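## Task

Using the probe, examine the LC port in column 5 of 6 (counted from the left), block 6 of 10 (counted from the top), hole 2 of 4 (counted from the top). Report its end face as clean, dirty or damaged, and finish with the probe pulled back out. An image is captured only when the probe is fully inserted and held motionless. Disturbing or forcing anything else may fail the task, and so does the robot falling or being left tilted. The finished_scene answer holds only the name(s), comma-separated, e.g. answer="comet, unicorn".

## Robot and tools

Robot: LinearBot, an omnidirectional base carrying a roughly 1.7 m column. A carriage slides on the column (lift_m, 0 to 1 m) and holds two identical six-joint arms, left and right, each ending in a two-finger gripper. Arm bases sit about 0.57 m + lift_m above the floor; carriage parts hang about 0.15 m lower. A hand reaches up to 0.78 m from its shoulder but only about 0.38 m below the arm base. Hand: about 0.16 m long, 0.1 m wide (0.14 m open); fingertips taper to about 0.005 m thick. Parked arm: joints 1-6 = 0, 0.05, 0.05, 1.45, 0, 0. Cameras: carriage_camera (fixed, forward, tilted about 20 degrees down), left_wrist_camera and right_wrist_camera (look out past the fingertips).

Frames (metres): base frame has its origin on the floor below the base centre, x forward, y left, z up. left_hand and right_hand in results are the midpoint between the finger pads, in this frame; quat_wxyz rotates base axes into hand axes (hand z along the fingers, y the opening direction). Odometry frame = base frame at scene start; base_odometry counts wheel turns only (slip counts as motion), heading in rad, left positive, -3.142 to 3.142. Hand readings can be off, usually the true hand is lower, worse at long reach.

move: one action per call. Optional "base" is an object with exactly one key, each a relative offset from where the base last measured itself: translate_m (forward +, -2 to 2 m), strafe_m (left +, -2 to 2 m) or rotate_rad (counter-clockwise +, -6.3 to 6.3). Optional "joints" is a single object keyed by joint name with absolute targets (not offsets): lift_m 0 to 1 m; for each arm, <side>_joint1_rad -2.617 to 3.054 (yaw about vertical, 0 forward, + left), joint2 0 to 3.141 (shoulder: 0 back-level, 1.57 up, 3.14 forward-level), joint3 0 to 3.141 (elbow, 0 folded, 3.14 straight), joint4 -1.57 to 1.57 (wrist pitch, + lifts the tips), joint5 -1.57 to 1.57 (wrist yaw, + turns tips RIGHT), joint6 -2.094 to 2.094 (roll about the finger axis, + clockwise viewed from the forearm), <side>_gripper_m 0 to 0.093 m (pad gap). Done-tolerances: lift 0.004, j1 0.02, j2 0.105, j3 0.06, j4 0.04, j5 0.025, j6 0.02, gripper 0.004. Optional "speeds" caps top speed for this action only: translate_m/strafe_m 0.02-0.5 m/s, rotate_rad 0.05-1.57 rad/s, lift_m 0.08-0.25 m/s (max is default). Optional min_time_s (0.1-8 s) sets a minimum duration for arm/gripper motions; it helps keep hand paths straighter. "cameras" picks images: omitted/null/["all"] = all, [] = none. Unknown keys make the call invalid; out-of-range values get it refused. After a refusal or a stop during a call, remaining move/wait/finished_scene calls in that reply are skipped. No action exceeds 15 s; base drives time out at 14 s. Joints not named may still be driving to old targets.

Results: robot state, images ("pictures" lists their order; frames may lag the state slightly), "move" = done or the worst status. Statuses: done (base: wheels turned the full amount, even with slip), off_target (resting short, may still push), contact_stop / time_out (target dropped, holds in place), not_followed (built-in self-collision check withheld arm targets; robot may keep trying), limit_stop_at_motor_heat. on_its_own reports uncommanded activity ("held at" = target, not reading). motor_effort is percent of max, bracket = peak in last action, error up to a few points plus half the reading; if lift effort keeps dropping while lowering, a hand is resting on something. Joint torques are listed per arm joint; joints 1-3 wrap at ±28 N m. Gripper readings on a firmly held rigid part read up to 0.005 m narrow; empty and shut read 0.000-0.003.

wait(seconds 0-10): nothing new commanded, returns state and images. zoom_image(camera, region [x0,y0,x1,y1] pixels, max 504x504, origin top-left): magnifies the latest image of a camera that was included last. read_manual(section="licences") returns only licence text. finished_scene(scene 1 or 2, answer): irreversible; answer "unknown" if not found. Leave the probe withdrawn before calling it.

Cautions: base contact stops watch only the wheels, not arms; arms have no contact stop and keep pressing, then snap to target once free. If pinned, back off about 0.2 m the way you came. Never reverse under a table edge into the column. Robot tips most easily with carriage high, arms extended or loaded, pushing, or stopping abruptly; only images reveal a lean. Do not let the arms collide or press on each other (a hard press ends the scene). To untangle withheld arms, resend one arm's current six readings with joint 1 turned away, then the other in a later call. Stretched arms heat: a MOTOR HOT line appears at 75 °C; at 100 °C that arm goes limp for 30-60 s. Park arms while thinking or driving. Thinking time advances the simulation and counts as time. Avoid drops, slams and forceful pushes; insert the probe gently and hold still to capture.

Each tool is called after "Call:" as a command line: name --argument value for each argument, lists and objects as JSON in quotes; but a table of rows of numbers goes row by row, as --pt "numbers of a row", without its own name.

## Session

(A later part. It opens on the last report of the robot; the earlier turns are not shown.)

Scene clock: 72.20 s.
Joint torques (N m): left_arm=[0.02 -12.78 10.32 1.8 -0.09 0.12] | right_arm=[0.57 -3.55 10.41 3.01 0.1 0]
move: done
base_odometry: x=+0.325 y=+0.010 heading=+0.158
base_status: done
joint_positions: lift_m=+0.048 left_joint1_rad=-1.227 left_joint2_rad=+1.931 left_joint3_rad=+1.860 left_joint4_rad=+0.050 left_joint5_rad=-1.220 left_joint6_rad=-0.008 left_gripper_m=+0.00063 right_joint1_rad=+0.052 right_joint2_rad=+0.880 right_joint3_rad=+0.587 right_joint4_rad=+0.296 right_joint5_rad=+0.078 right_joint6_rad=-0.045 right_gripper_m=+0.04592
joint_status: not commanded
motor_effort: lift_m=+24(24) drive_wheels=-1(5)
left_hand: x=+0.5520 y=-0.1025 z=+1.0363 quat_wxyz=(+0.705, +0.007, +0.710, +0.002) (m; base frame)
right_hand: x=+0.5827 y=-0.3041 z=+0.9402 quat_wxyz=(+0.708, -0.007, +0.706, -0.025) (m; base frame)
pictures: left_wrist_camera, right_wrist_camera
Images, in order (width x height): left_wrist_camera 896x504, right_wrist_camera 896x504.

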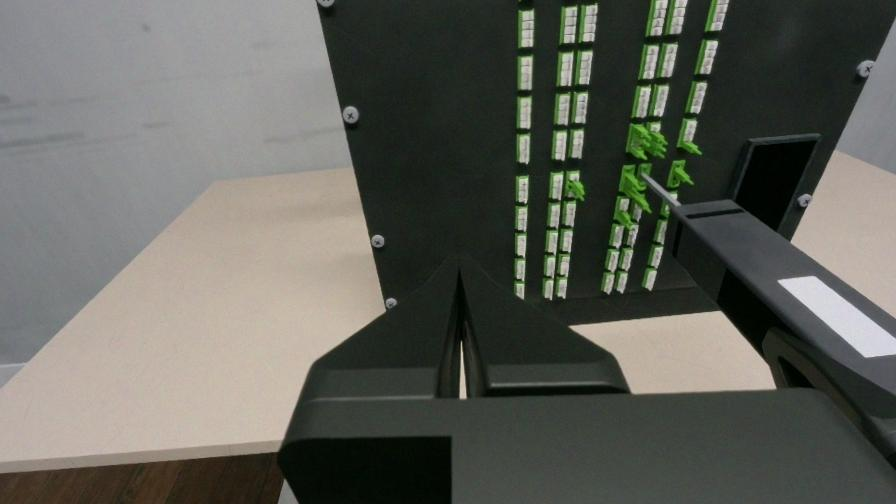

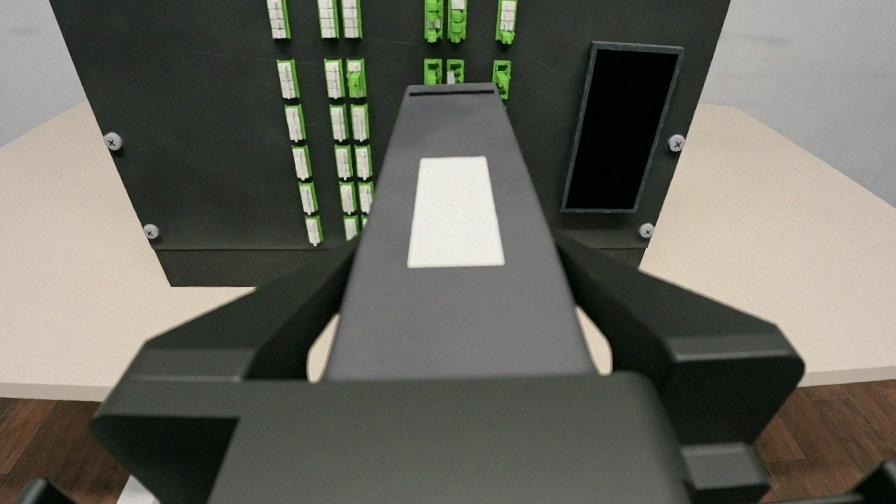

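Call:
move --joints '{"right_joint5_rad":0.094,"lift_m":0.0472}' --cameras '["left_wrist_camera","right_wrist_camera"]'

Call:
zoom_image --camera "right_wrist_camera" --region '[430, 50, 470, 90]'

Call:
zoom_image --camera "left_wrist_camera" --region '[620, 155, 660, 195]'

Scene clock: 72.97 s.
Joint torques (N m): left_arm=[-0.54 -12.83 10.19 1.83 -0.07 0.14] | right_arm=[0.34 -3.47 10.48 2.99 0.2 -0.03]
move: done
base_odometry: x=+0.325 y=+0.010 heading=+0.158
base_status: not commanded
joint_positions: lift_m=+0.047 left_joint1_rad=-1.227 left_joint2_rad=+1.931 left_joint3_rad=+1.860 left_joint4_rad=+0.050 left_joint5_rad=-1.221 left_joint6_rad=-0.007 left_gripper_m=+0.00063 right_joint1_rad=+0.052 right_joint2_rad=+0.880 right_joint3_rad=+0.587 right_joint4_rad=+0.296 right_joint5_rad=+0.082 right_joint6_rad=-0.045 right_gripper_m=+0.04592
joint_status: all done
motor_effort: lift_m=+24(24) drive_wheels=-1(1)
left_hand: x=+0.5520 y=-0.1024 z=+1.0353 quat_wxyz=(+0.705, +0.007, +0.710, +0.002) (m; base frame)
right_hand: x=+0.5826 y=-0.3047 z=+0.9393 quat_wxyz=(+0.708, -0.005, +0.706, -0.026) (m; base frame)
pictures: left_wrist_camera, right_wrist_camera
Images, in order (width x height): left_wrist_camera 896x504, right_wrist_camera 896x504.

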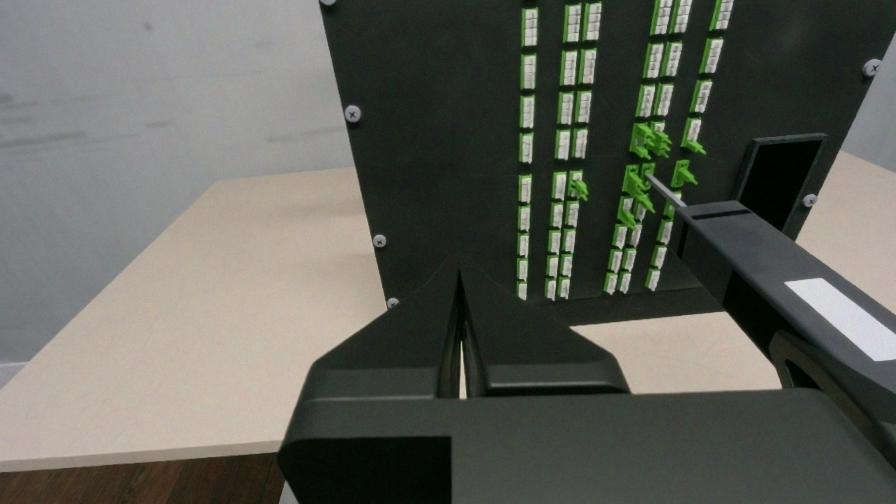

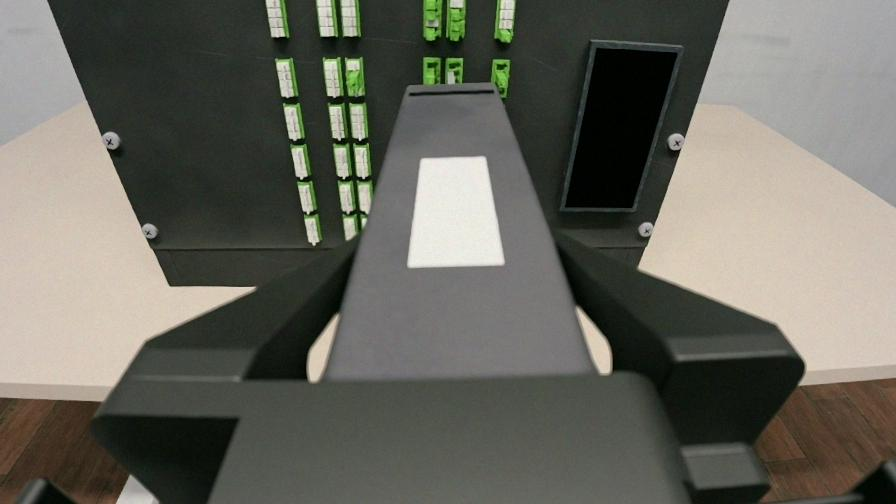

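Scaled by 12.600.

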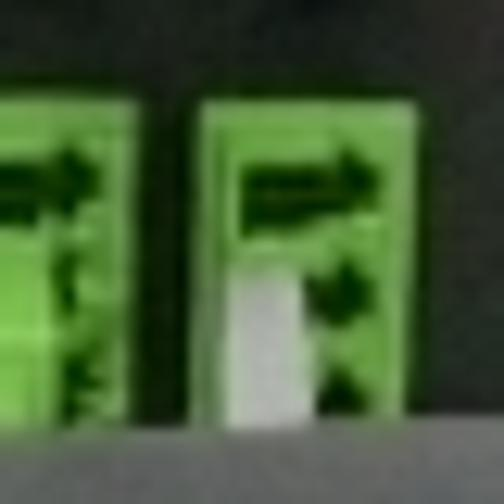

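Scaled by 12.600.

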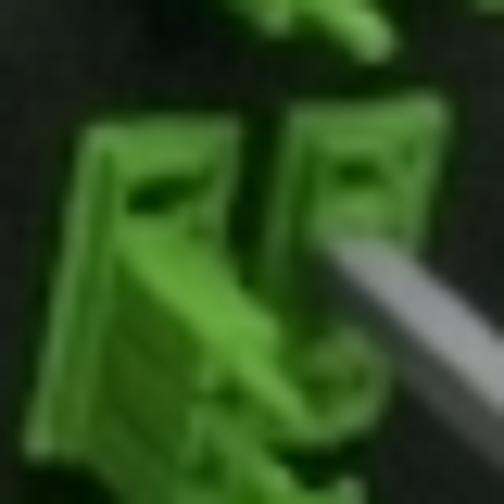

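Call:
move --joints '{"right_joint5_rad":0.1,"lift_m":0.0468}' --cameras '[]'

Call:
wait --seconds 0.5 --cameras '["left_wrist_camera","right_wrist_camera"]'

Call:
zoom_image --camera "right_wrist_camera" --region '[430, 50, 470, 90]'

Call:
zoom_image --camera "left_wrist_camera" --region '[620, 155, 660, 195]'

Scene clock: 73.53 s.
Joint torques (N m): left_arm=[-0.34 -12.83 10.07 1.81 -0.08 0.12] | right_arm=[0.49 -3.51 10.48 3.01 0.2 -0.02]
move: done
base_odometry: x=+0.325 y=+0.010 heading=+0.158
base_status: not commanded
joint_positions: lift_m=+0.047 left_joint1_rad=-1.227 left_joint2_rad=+1.931 left_joint3_rad=+1.860 left_joint4_rad=+0.050 left_joint5_rad=-1.221 left_joint6_rad=-0.007 left_gripper_m=+0.00063 right_joint1_rad=+0.052 right_joint2_rad=+0.880 right_joint3_rad=+0.587 right_joint4_rad=+0.296 right_joint5_rad=+0.087 right_joint6_rad=-0.045 right_gripper_m=+0.04592
joint_status: all done
motor_effort: lift_m=+23(24) drive_wheels=-1(1)
left_hand: x=+0.5520 y=-0.1024 z=+1.0350 quat_wxyz=(+0.705, +0.007, +0.710, +0.002) (m; base frame)
right_hand: x=+0.5826 y=-0.3056 z=+0.9389 quat_wxyz=(+0.708, -0.003, +0.706, -0.028) (m; base frame)
pictures: none
No camera images: "cameras" was empty.

Scene clock: 74.03 s.
Joint torques (N m): left_arm=[-0.27 -13.18 10.36 1.8 -0.06 0.1] | right_arm=[0.46 -3.6 10.51 2.99 0.2 -0.02]
base_odometry: x=+0.325 y=+0.010 heading=+0.158
base_status: not commanded
joint_positions: lift_m=+0.047 left_joint1_rad=-1.227 left_joint2_rad=+1.931 left_joint3_rad=+1.860 left_joint4_rad=+0.050 left_joint5_rad=-1.221 left_joint6_rad=-0.007 left_gripper_m=+0.00063 right_joint1_rad=+0.052 right_joint2_rad=+0.880 right_joint3_rad=+0.587 right_joint4_rad=+0.296 right_joint5_rad=+0.088 right_joint6_rad=-0.045 right_gripper_m=+0.04592
joint_status: all done
motor_effort: lift_m=+24(24) drive_wheels=-1(1)
left_hand: x=+0.5520 y=-0.1024 z=+1.0350 quat_wxyz=(+0.705, +0.007, +0.710, +0.002) (m; base frame)
right_hand: x=+0.5826 y=-0.3058 z=+0.9389 quat_wxyz=(+0.708, -0.003, +0.706, -0.029) (m; base frame)
wait: 0.50 s; at rest by 0.27 s
pictures: left_wrist_camera, right_wrist_camera
Images, in order (width x height): left_wrist_camera 896x504, right_wrist_camera 896x504.

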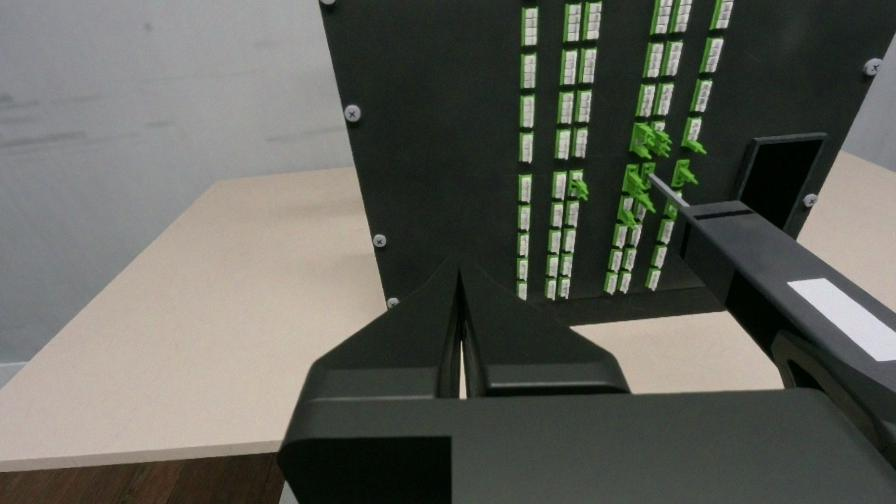

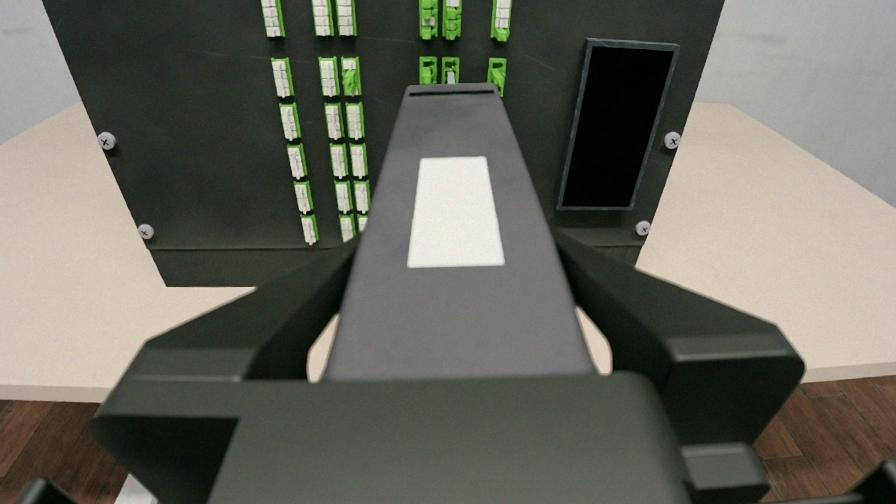

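Scaled by 12.600.

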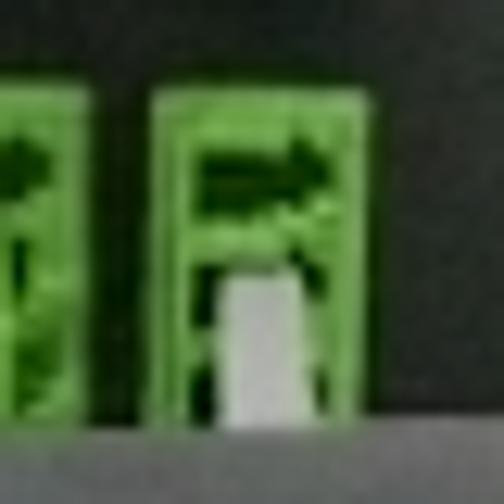

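Scaled by 12.600.

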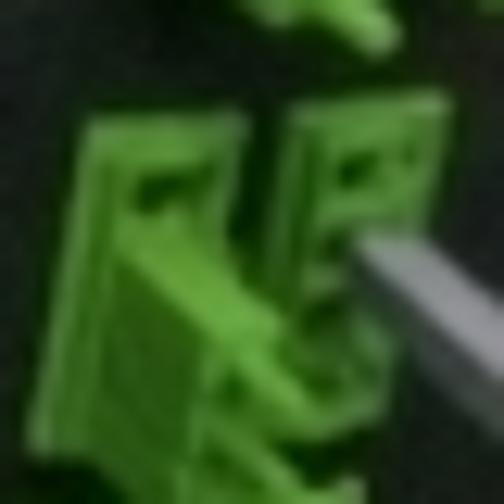

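Call:
move --joints '{"right_joint5_rad":0.074}' --cameras '[]'

Call:
wait --seconds 0.5 --cameras '["right_wrist_camera"]'

Call:
zoom_image --camera "right_wrist_camera" --region '[430, 50, 470, 90]'

Scene clock: 74.60 s.
Joint torques (N m): left_arm=[-0.21 -13 9.92 1.79 -0.04 0.14] | right_arm=[0.47 -3.62 10.45 3.01 -0.04 -0.02]
move: done
base_odometry: x=+0.325 y=+0.010 heading=+0.158
base_status: not commanded
joint_positions: lift_m=+0.047 left_joint1_rad=-1.227 left_joint2_rad=+1.931 left_joint3_rad=+1.860 left_joint4_rad=+0.050 left_joint5_rad=-1.221 left_joint6_rad=-0.007 left_gripper_m=+0.00063 right_joint1_rad=+0.052 right_joint2_rad=+0.880 right_joint3_rad=+0.587 right_joint4_rad=+0.296 right_joint5_rad=+0.086 right_joint6_rad=-0.045 right_gripper_m=+0.04592
joint_status: all done
motor_effort: lift_m=+23(23) drive_wheels=-1(1)
left_hand: x=+0.5520 y=-0.1024 z=+1.0350 quat_wxyz=(+0.705, +0.007, +0.710, +0.002) (m; base frame)
right_hand: x=+0.5826 y=-0.3054 z=+0.9389 quat_wxyz=(+0.708, -0.004, +0.706, -0.028) (m; base frame)
pictures: none
No camera images: "cameras" was empty.

Scene clock: 75.10 s.
Joint torques (N m): left_arm=[-0.23 -12.75 10.26 1.85 -0.03 0.14] | right_arm=[0.32 -3.44 10.43 3.01 -0.05 0]
base_odometry: x=+0.325 y=+0.010 heading=+0.158
base_status: not commanded
joint_positions: lift_m=+0.047 left_joint1_rad=-1.227 left_joint2_rad=+1.931 left_joint3_rad=+1.860 left_joint4_rad=+0.050 left_joint5_rad=-1.221 left_joint6_rad=-0.007 left_gripper_m=+0.00063 right_joint1_rad=+0.052 right_joint2_rad=+0.880 right_joint3_rad=+0.587 right_joint4_rad=+0.296 right_joint5_rad=+0.086 right_joint6_rad=-0.045 right_gripper_m=+0.04592
joint_status: all done
motor_effort: lift_m=+23(23) drive_wheels=-1(1)
left_hand: x=+0.5520 y=-0.1024 z=+1.0350 quat_wxyz=(+0.705, +0.007, +0.710, +0.002) (m; base frame)
right_hand: x=+0.5826 y=-0.3054 z=+0.9389 quat_wxyz=(+0.708, -0.004, +0.706, -0.028) (m; base frame)
wait: 0.50 s; at rest by 0.27 s
pictures: right_wrist_camera
Images, in order (width x height): right_wrist_camera 896x504.

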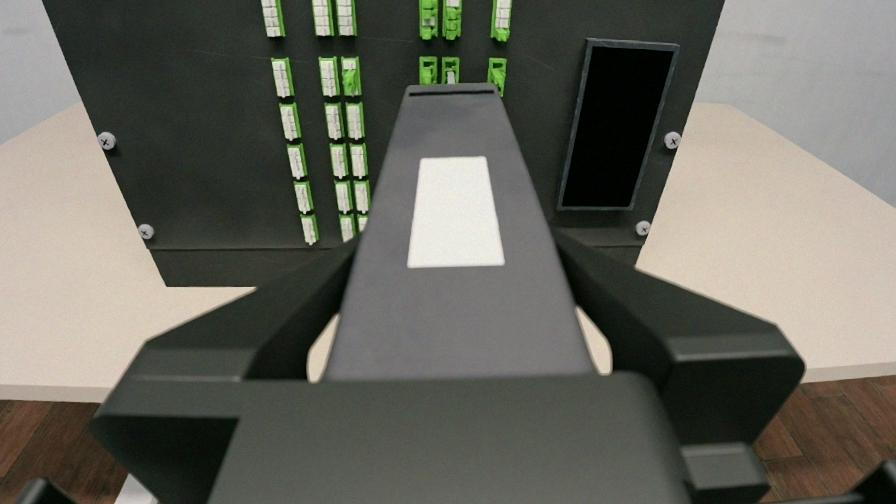

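Scaled by 12.600.

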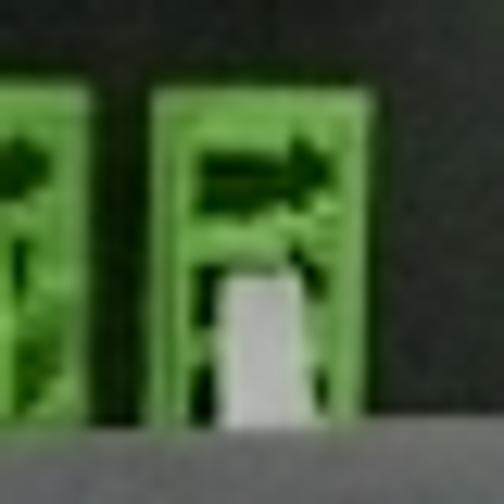

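Call:
move --joints '{"right_joint5_rad":0.071}' --cameras '[]'

Call:
wait --seconds 0.5 --cameras '["left_wrist_camera","right_wrist_camera"]'

Call:
zoom_image --camera "right_wrist_camera" --region '[430, 50, 470, 90]'

Call:
zoom_image --camera "left_wrist_camera" --region '[620, 155, 660, 195]'

Scene clock: 75.70 s.
Joint torques (N m): left_arm=[-0.14 -13 10.19 1.87 -0.04 0.11] | right_arm=[0.53 -3.59 10.43 2.99 -0.06 -0.05]
move: done
base_odometry: x=+0.325 y=+0.010 heading=+0.158
base_status: not commanded
joint_positions: lift_m=+0.047 left_joint1_rad=-1.227 left_joint2_rad=+1.931 left_joint3_rad=+1.860 left_joint4_rad=+0.050 left_joint5_rad=-1.221 left_joint6_rad=-0.007 left_gripper_m=+0.00063 right_joint1_rad=+0.052 right_joint2_rad=+0.880 right_joint3_rad=+0.587 right_joint4_rad=+0.296 right_joint5_rad=+0.084 right_joint6_rad=-0.045 right_gripper_m=+0.04592
joint_status: all done
motor_effort: lift_m=+23(24) drive_wheels=-1(1)
left_hand: x=+0.5520 y=-0.1024 z=+1.0350 quat_wxyz=(+0.705, +0.007, +0.710, +0.002) (m; base frame)
right_hand: x=+0.5826 y=-0.3051 z=+0.9389 quat_wxyz=(+0.708, -0.005, +0.706, -0.027) (m; base frame)
pictures: none
No camera images: "cameras" was empty.

Scene clock: 76.20 s.
Joint torques (N m): left_arm=[-0.47 -12.88 10.36 1.87 -0.04 0.14] | right_arm=[0.34 -3.59 10.41 3 -0.05 -0.01]
base_odometry: x=+0.325 y=+0.010 heading=+0.158
base_status: not commanded
joint_positions: lift_m=+0.047 left_joint1_rad=-1.227 left_joint2_rad=+1.931 left_joint3_rad=+1.860 left_joint4_rad=+0.050 left_joint5_rad=-1.221 left_joint6_rad=-0.007 left_gripper_m=+0.00063 right_joint1_rad=+0.052 right_joint2_rad=+0.880 right_joint3_rad=+0.587 right_joint4_rad=+0.296 right_joint5_rad=+0.083 right_joint6_rad=-0.045 right_gripper_m=+0.04592
joint_status: all done
motor_effort: lift_m=+23(24) drive_wheels=-1(1)
left_hand: x=+0.5520 y=-0.1024 z=+1.0350 quat_wxyz=(+0.705, +0.007, +0.710, +0.002) (m; base frame)
right_hand: x=+0.5826 y=-0.3049 z=+0.9389 quat_wxyz=(+0.708, -0.005, +0.706, -0.027) (m; base frame)
wait: 0.50 s; at rest by 0.27 s
pictures: left_wrist_camera, right_wrist_camera
Images, in order (width x height): left_wrist_camera 896x504, right_wrist_camera 896x504.

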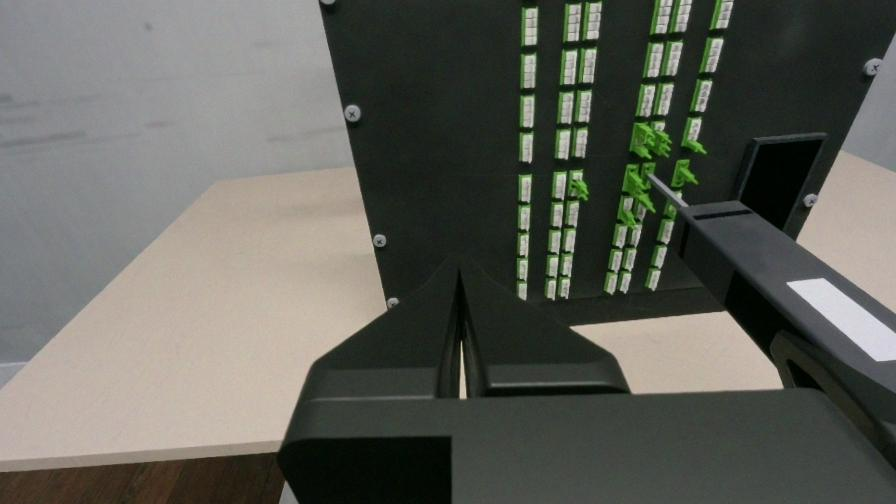

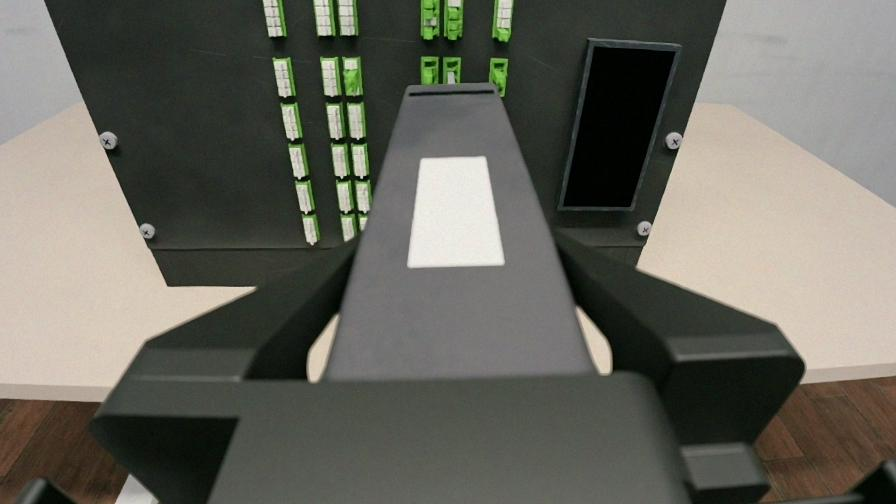

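Scaled by 12.600.

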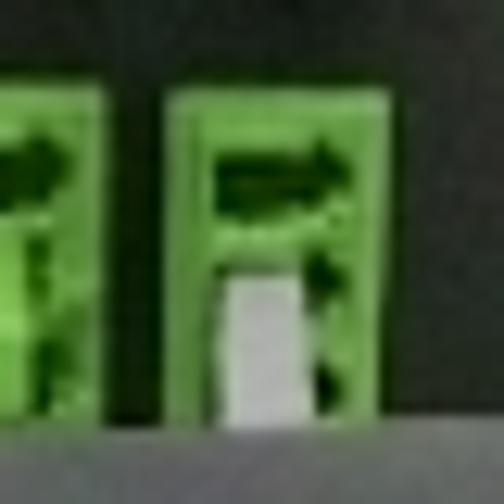

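Scaled by 12.600.

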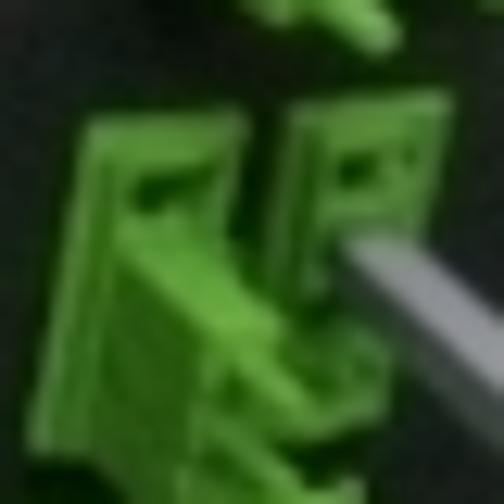

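Call:
move --joints '{"right_joint5_rad":0.0695}' --cameras '[]'

Call:
move --base '{"translate_m": 0.002}' --speeds '{"translate_m": 0.02}' --cameras '[]'

Call:
wait --seconds 0.5 --cameras '["left_wrist_camera","right_wrist_camera"]'

Call:
zoom_image --camera "right_wrist_camera" --region '[430, 50, 470, 90]'

Call:
zoom_image --camera "left_wrist_camera" --region '[620, 155, 660, 195]'

Scene clock: 76.80 s.
Joint torques (N m): left_arm=[-0.17 -12.97 10.17 1.88 -0.07 0.14] | right_arm=[0.49 -3.49 10.36 3.02 -0.02 -0.05]
move: done
base_odometry: x=+0.325 y=+0.010 heading=+0.158
base_status: not commanded
joint_positions: lift_m=+0.047 left_joint1_rad=-1.227 left_joint2_rad=+1.931 left_joint3_rad=+1.860 left_joint4_rad=+0.050 left_joint5_rad=-1.221 left_joint6_rad=-0.007 left_gripper_m=+0.00063 right_joint1_rad=+0.052 right_joint2_rad=+0.880 right_joint3_rad=+0.587 right_joint4_rad=+0.296 right_joint5_rad=+0.082 right_joint6_rad=-0.045 right_gripper_m=+0.04592
joint_status: all done
motor_effort: lift_m=+24(24) drive_wheels=-1(1)
left_hand: x=+0.5520 y=-0.1024 z=+1.0350 quat_wxyz=(+0.705, +0.007, +0.710, +0.002) (m; base frame)
right_hand: x=+0.5826 y=-0.3047 z=+0.9389 quat_wxyz=(+0.708, -0.005, +0.706, -0.026) (m; base frame)
pictures: none
No camera images: "cameras" was empty.

Scene clock: 77.37 s.
Joint torques (N m): left_arm=[-0.31 -12.9 10.19 1.82 -0.02 0.14] | right_arm=[0.46 -3.59 10.44 2.99 -0.02 -0.02]
move: done
base_odometry: x=+0.327 y=+0.011 heading=+0.158
base_status: done
joint_positions: lift_m=+0.047 left_joint1_rad=-1.228 left_joint2_rad=+1.931 left_joint3_rad=+1.860 left_joint4_rad=+0.050 left_joint5_rad=-1.221 left_joint6_rad=-0.007 left_gripper_m=+0.00063 right_joint1_rad=+0.052 right_joint2_rad=+0.879 right_joint3_rad=+0.587 right_joint4_rad=+0.296 right_joint5_rad=+0.079 right_joint6_rad=-0.045 right_gripper_m=+0.04592
joint_status: not commanded
motor_effort: lift_m=+23(24) drive_wheels=-2(5)
left_hand: x=+0.5518 y=-0.1025 z=+1.0350 quat_wxyz=(+0.705, +0.007, +0.710, +0.002) (m; base frame)
right_hand: x=+0.5824 y=-0.3043 z=+0.9393 quat_wxyz=(+0.708, -0.006, +0.706, -0.026) (m; base frame)
pictures: none
No camera images: "cameras" was empty.

Scene clock: 77.87 s.
Joint torques (N m): left_arm=[-0.36 -12.6 10.15 1.8 -0.07 0.16] | right_arm=[0.39 -3.4 10.43 3.01 0.01 -0.03]
base_odometry: x=+0.327 y=+0.011 heading=+0.158
base_status: done
joint_positions: lift_m=+0.047 left_joint1_rad=-1.228 left_joint2_rad=+1.931 left_joint3_rad=+1.860 left_joint4_rad=+0.050 left_joint5_rad=-1.221 left_joint6_rad=-0.007 left_gripper_m=+0.00063 right_joint1_rad=+0.052 right_joint2_rad=+0.879 right_joint3_rad=+0.587 right_joint4_rad=+0.296 right_joint5_rad=+0.079 right_joint6_rad=-0.045 right_gripper_m=+0.04592
joint_status: not commanded
motor_effort: lift_m=+23(24) drive_wheels=-1(5)
left_hand: x=+0.5518 y=-0.1025 z=+1.0350 quat_wxyz=(+0.705, +0.007, +0.710, +0.002) (m; base frame)
right_hand: x=+0.5824 y=-0.3043 z=+0.9393 quat_wxyz=(+0.708, -0.006, +0.706, -0.026) (m; base frame)
wait: 0.50 s; at rest by 0.27 s
pictures: left_wrist_camera, right_wrist_camera
Images, in order (width x height): left_wrist_camera 896x504, right_wrist_camera 896x504.

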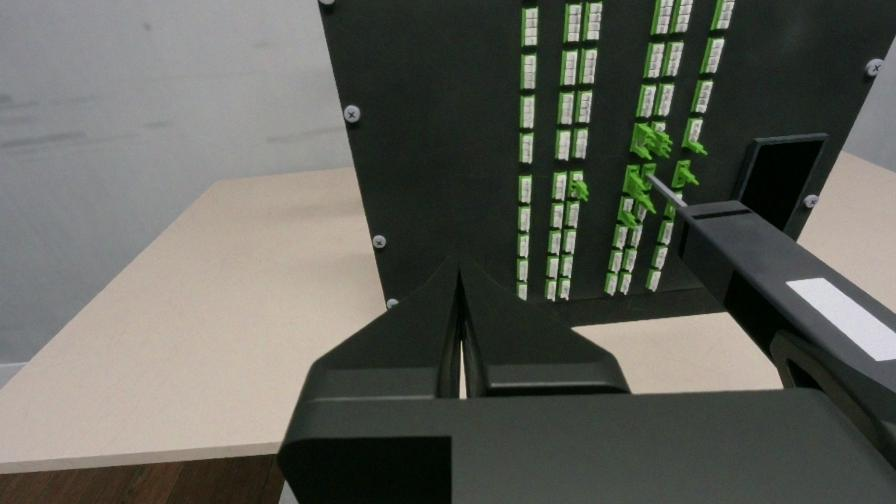

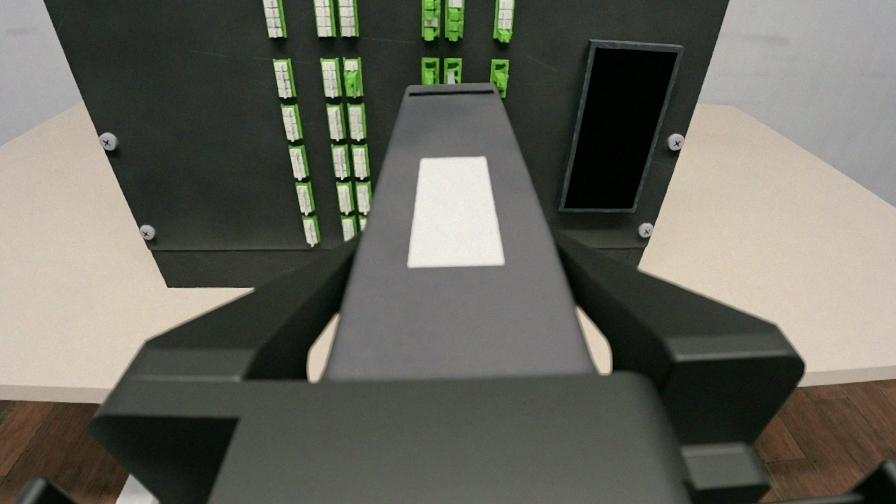

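Scaled by 12.600.

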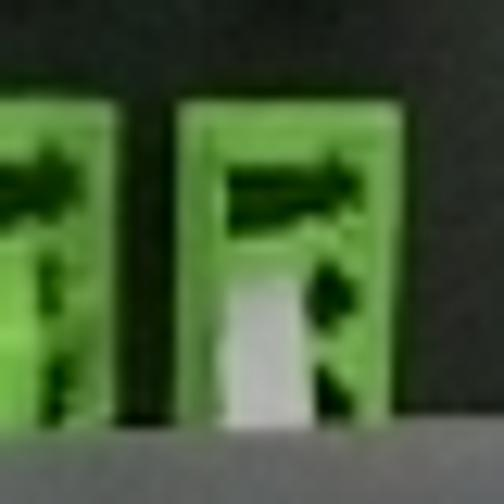

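Scaled by 12.600.

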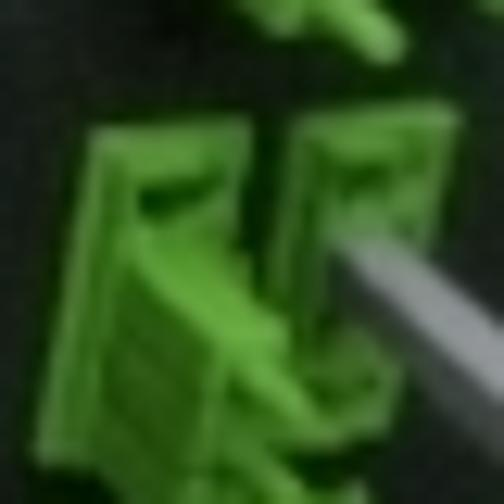

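Call:
move --joints '{"lift_m":0.0462}' --cameras '[]'

Call:
move --base '{"translate_m": 0.002}' --speeds '{"translate_m": 0.02}' --cameras '[]'

Call:
wait --seconds 0.5 --cameras '["left_wrist_camera","right_wrist_camera"]'

Call:
zoom_image --camera "right_wrist_camera" --region '[430, 50, 470, 90]'

Call:
zoom_image --camera "left_wrist_camera" --region '[620, 155, 660, 195]'

Scene clock: 78.53 s.
Joint torques (N m): left_arm=[-0.42 -13.09 10.11 1.79 -0.06 0.16] | right_arm=[0.35 -3.22 10.48 2.99 0 -0.02]
move: done
base_odometry: x=+0.327 y=+0.011 heading=+0.158
base_status: not commanded
joint_positions: lift_m=+0.046 left_joint1_rad=-1.228 left_joint2_rad=+1.931 left_joint3_rad=+1.860 left_joint4_rad=+0.050 left_joint5_rad=-1.221 left_joint6_rad=-0.007 left_gripper_m=+0.00063 right_joint1_rad=+0.052 right_joint2_rad=+0.879 right_joint3_rad=+0.587 right_joint4_rad=+0.296 right_joint5_rad=+0.079 right_joint6_rad=-0.045 right_gripper_m=+0.04592
joint_status: all done
motor_effort: lift_m=+23(24) drive_wheels=-1(1)
left_hand: x=+0.5518 y=-0.1025 z=+1.0343 quat_wxyz=(+0.705, +0.007, +0.710, +0.002) (m; base frame)
right_hand: x=+0.5824 y=-0.3043 z=+0.9387 quat_wxyz=(+0.708, -0.006, +0.706, -0.026) (m; base frame)
pictures: none
No camera images: "cameras" was empty.

Scene clock: 79.10 s.
Joint torques (N m): left_arm=[-0.35 -12.71 10.28 1.78 -0.03 0.18] | right_arm=[0.31 -2.59 10.47 3.1 -0.04 -0.04]
move: done
base_odometry: x=+0.329 y=+0.011 heading=+0.158
base_status: done
joint_positions: lift_m=+0.046 left_joint1_rad=-1.228 left_joint2_rad=+1.931 left_joint3_rad=+1.860 left_joint4_rad=+0.050 left_joint5_rad=-1.221 left_joint6_rad=-0.007 left_gripper_m=+0.00063 right_joint1_rad=+0.052 right_joint2_rad=+0.870 right_joint3_rad=+0.587 right_joint4_rad=+0.288 right_joint5_rad=+0.079 right_joint6_rad=-0.045 right_gripper_m=+0.04592
joint_status: not commanded
motor_effort: lift_m=+23(24) drive_wheels=+0(5)
left_hand: x=+0.5516 y=-0.1027 z=+1.0343 quat_wxyz=(+0.705, +0.007, +0.710, +0.002) (m; base frame)
right_hand: x=+0.5808 y=-0.3044 z=+0.9396 quat_wxyz=(+0.708, -0.006, +0.705, -0.026) (m; base frame)
pictures: none
No camera images: "cameras" was empty.

Scene clock: 79.60 s.
Joint torques (N m): left_arm=[-0.21 -12.77 10.29 1.83 -0.09 0.16] | right_arm=[0.38 -2.66 10.47 3.1 -0.02 -0.01]
base_odometry: x=+0.329 y=+0.011 heading=+0.158
base_status: done
joint_positions: lift_m=+0.046 left_joint1_rad=-1.228 left_joint2_rad=+1.931 left_joint3_rad=+1.860 left_joint4_rad=+0.050 left_joint5_rad=-1.221 left_joint6_rad=-0.007 left_gripper_m=+0.00063 right_joint1_rad=+0.052 right_joint2_rad=+0.870 right_joint3_rad=+0.587 right_joint4_rad=+0.288 right_joint5_rad=+0.079 right_joint6_rad=-0.045 right_gripper_m=+0.04592
joint_status: not commanded
motor_effort: lift_m=+23(24) drive_wheels=+0(5)
left_hand: x=+0.5516 y=-0.1027 z=+1.0343 quat_wxyz=(+0.705, +0.007, +0.710, +0.002) (m; base frame)
right_hand: x=+0.5808 y=-0.3044 z=+0.9396 quat_wxyz=(+0.708, -0.006, +0.705, -0.026) (m; base frame)
wait: 0.50 s; at rest by 0.27 s
pictures: left_wrist_camera, right_wrist_camera
Images, in order (width x height): left_wrist_camera 896x504, right_wrist_camera 896x504.

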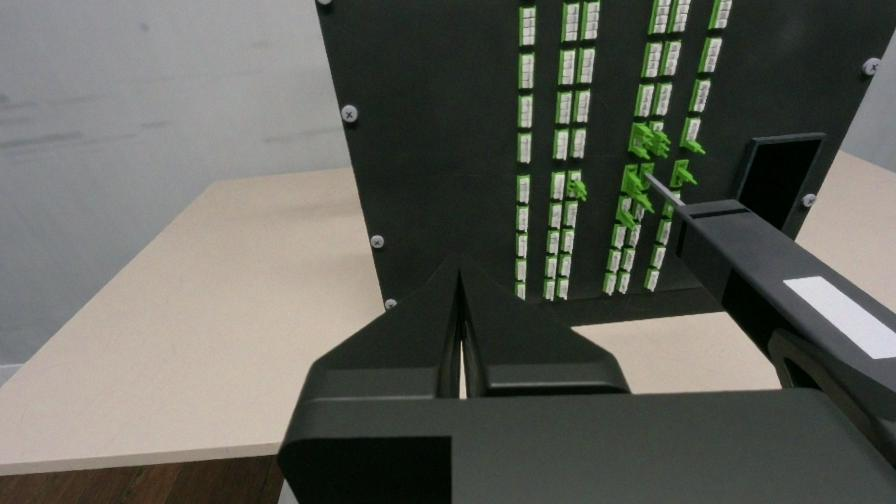

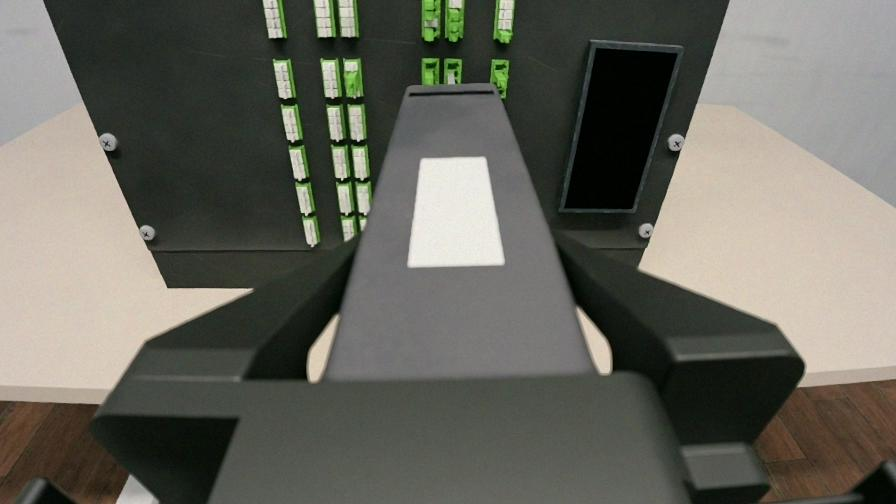

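Scaled by 12.600.

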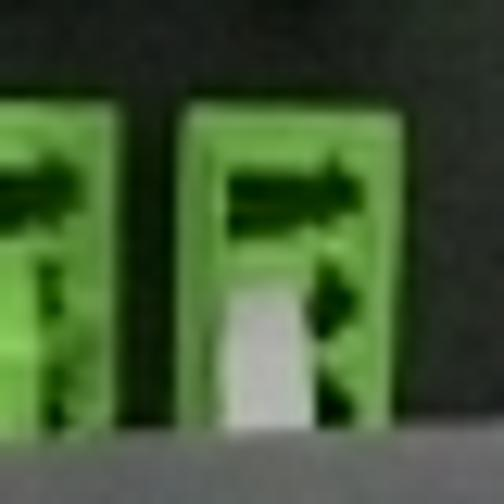

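Scaled by 12.600.

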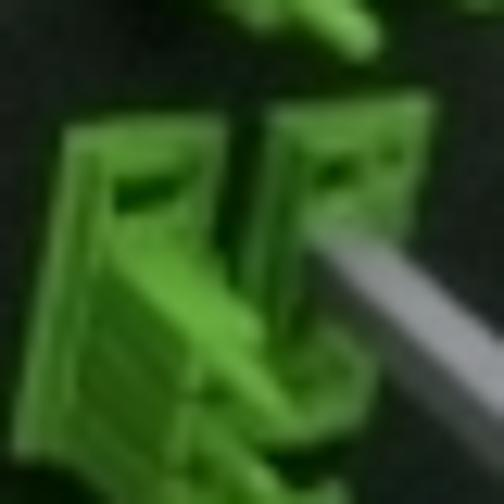

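Call:
move --joints '{"lift_m":0.0470}' --cameras '[]'

Call:
move --joints '{"lift_m":0.0476}' --cameras '["left_wrist_camera","right_wrist_camera"]'

Call:
zoom_image --camera "right_wrist_camera" --region '[430, 50, 470, 90]'

Call:
zoom_image --camera "left_wrist_camera" --region '[620, 155, 660, 195]'

Scene clock: 81.07 s.
Joint torques (N m): left_arm=[-0.13 -12.59 9.78 1.88 -0.06 0.14] | right_arm=[0.36 -2.62 10.47 3.13 -0.03 -0.02]
move: done
base_odometry: x=+0.329 y=+0.011 heading=+0.158
base_status: not commanded
joint_positions: lift_m=+0.047 left_joint1_rad=-1.228 left_joint2_rad=+1.931 left_joint3_rad=+1.860 left_joint4_rad=+0.050 left_joint5_rad=-1.221 left_joint6_rad=-0.007 left_gripper_m=+0.00063 right_joint1_rad=+0.052 right_joint2_rad=+0.870 right_joint3_rad=+0.587 right_joint4_rad=+0.286 right_joint5_rad=+0.079 right_joint6_rad=-0.045 right_gripper_m=+0.04592
joint_status: all done
motor_effort: lift_m=+24(26) drive_wheels=+0(0)
left_hand: x=+0.5516 y=-0.1027 z=+1.0351 quat_wxyz=(+0.705, +0.007, +0.710, +0.002) (m; base frame)
right_hand: x=+0.5808 y=-0.3044 z=+0.9398 quat_wxyz=(+0.708, -0.006, +0.706, -0.026) (m; base frame)
pictures: none
No camera images: "cameras" was empty.

Scene clock: 81.37 s.
Joint torques (N m): left_arm=[-0.16 -12.78 10.09 1.79 -0.06 0.13] | right_arm=[0.29 -2.7 10.52 3.1 -0.02 -0.02]
move: done
base_odometry: x=+0.329 y=+0.011 heading=+0.158
base_status: not commanded
joint_positions: lift_m=+0.048 left_joint1_rad=-1.228 left_joint2_rad=+1.931 left_joint3_rad=+1.860 left_joint4_rad=+0.050 left_joint5_rad=-1.221 left_joint6_rad=-0.007 left_gripper_m=+0.00063 right_joint1_rad=+0.052 right_joint2_rad=+0.870 right_joint3_rad=+0.587 right_joint4_rad=+0.285 right_joint5_rad=+0.079 right_joint6_rad=-0.045 right_gripper_m=+0.04592
joint_status: all done
motor_effort: lift_m=+24(25) drive_wheels=+0(0)
left_hand: x=+0.5516 y=-0.1027 z=+1.0357 quat_wxyz=(+0.705, +0.007, +0.710, +0.002) (m; base frame)
right_hand: x=+0.5808 y=-0.3044 z=+0.9402 quat_wxyz=(+0.707, -0.006, +0.706, -0.026) (m; base frame)
pictures: left_wrist_camera, right_wrist_camera
Images, in order (width x height): left_wrist_camera 896x504, right_wrist_camera 896x504.

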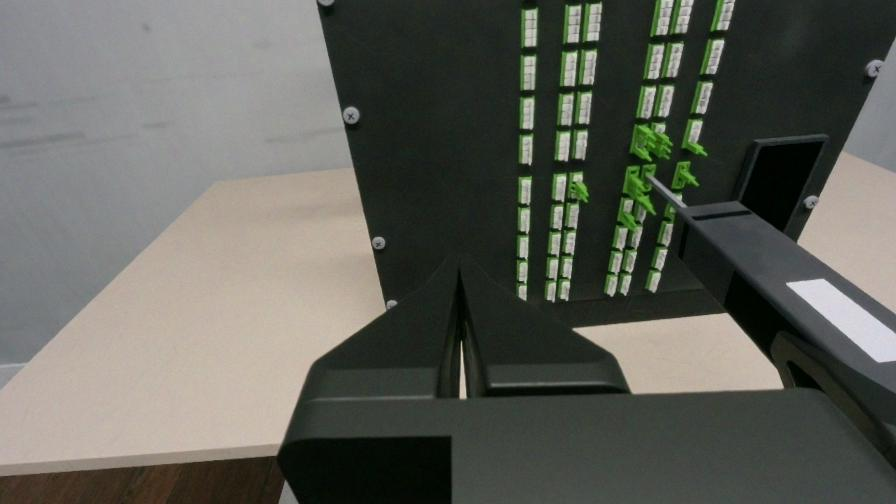

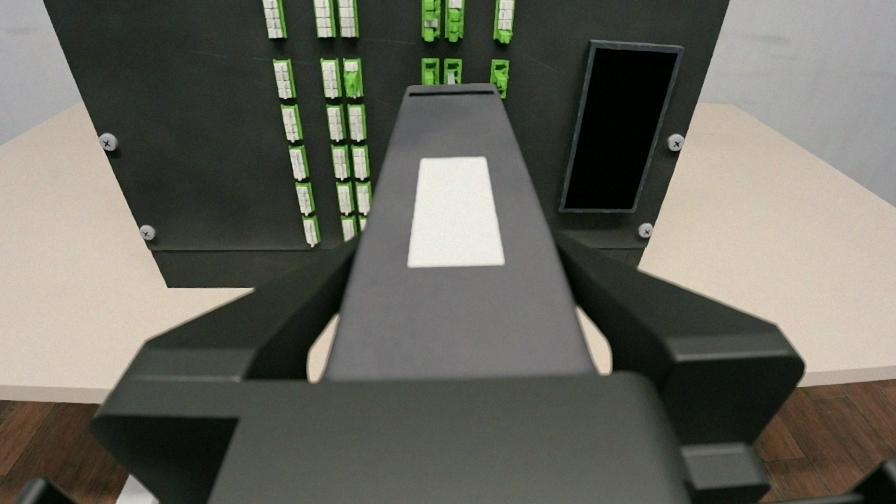

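Scaled by 12.600.

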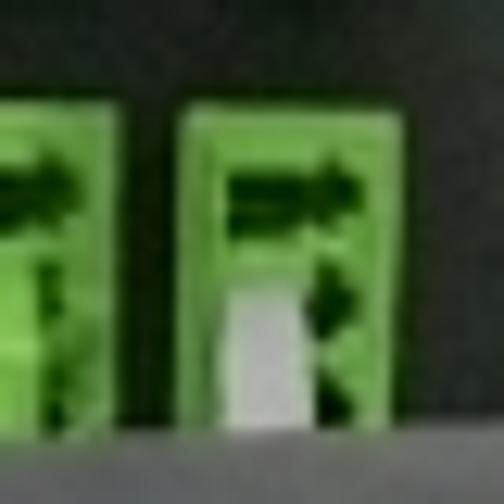

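Scaled by 12.600.

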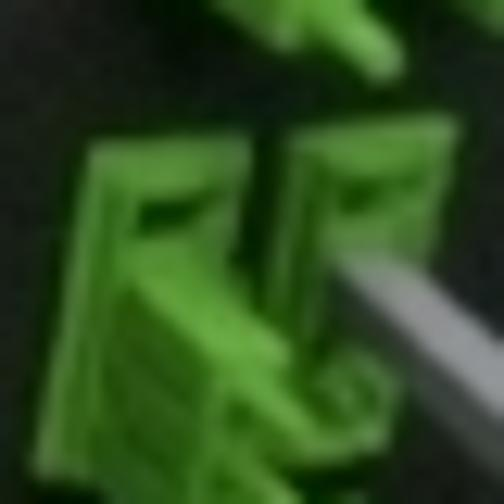

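Call:
move --joints '{"right_joint2_rad":0.875}' --min_time_s 1 --cameras '["left_wrist_camera","right_wrist_camera"]'

Call:
zoom_image --camera "right_wrist_camera" --region '[430, 50, 470, 90]'

Call:
zoom_image --camera "left_wrist_camera" --region '[620, 155, 660, 195]'

Scene clock: 83.17 s.
Joint torques (N m): left_arm=[-0.18 -12.94 10.29 1.83 -0.03 0.19] | right_arm=[0.43 -1.28 10.35 3.11 -0.04 -0.01]
move: done
base_odometry: x=+0.329 y=+0.011 heading=+0.158
base_status: not commanded
joint_positions: lift_m=+0.048 left_joint1_rad=-1.228 left_joint2_rad=+1.931 left_joint3_rad=+1.860 left_joint4_rad=+0.050 left_joint5_rad=-1.221 left_joint6_rad=-0.007 left_gripper_m=+0.00063 right_joint1_rad=+0.052 right_joint2_rad=+0.870 right_joint3_rad=+0.587 right_joint4_rad=+0.285 right_joint5_rad=+0.079 right_joint6_rad=-0.045 right_gripper_m=+0.04592
joint_status: all done
motor_effort: lift_m=+24(24) drive_wheels=+0(0)
left_hand: x=+0.5516 y=-0.1027 z=+1.0357 quat_wxyz=(+0.705, +0.007, +0.710, +0.002) (m; base frame)
right_hand: x=+0.5808 y=-0.3044 z=+0.9402 quat_wxyz=(+0.707, -0.006, +0.706, -0.026) (m; base frame)
pictures: left_wrist_camera, right_wrist_camera
Images, in order (width x height): left_wrist_camera 896x504, right_wrist_camera 896x504.

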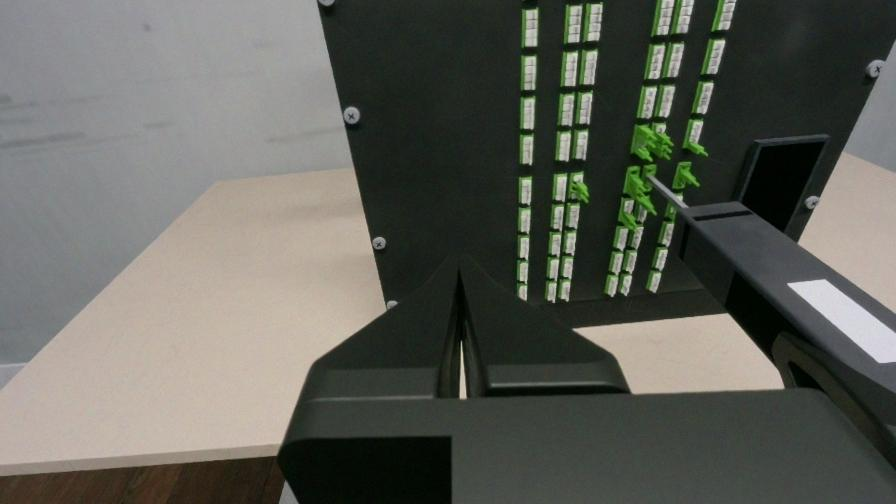

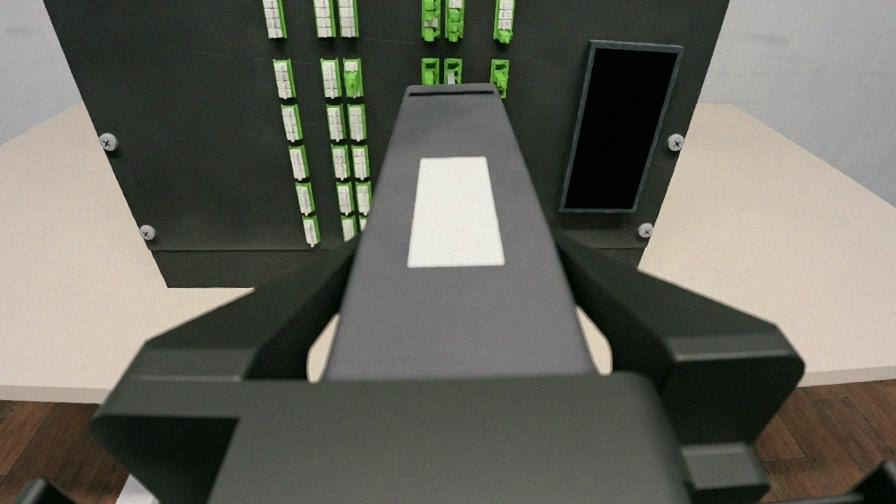

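Scaled by 12.600.

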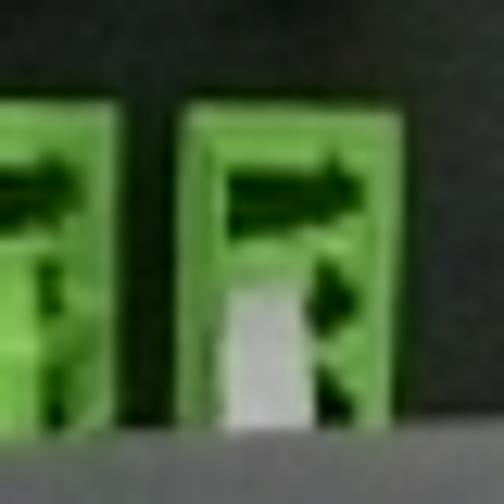

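Scaled by 12.600.

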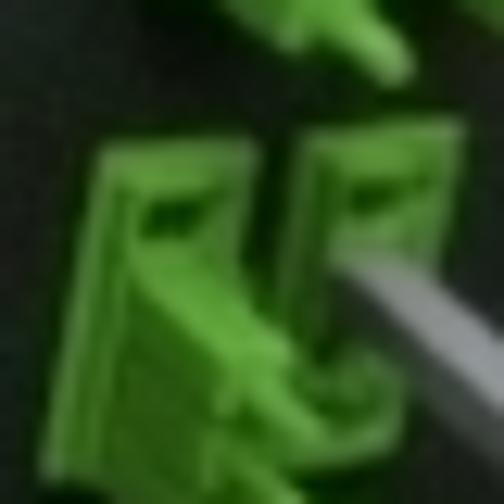

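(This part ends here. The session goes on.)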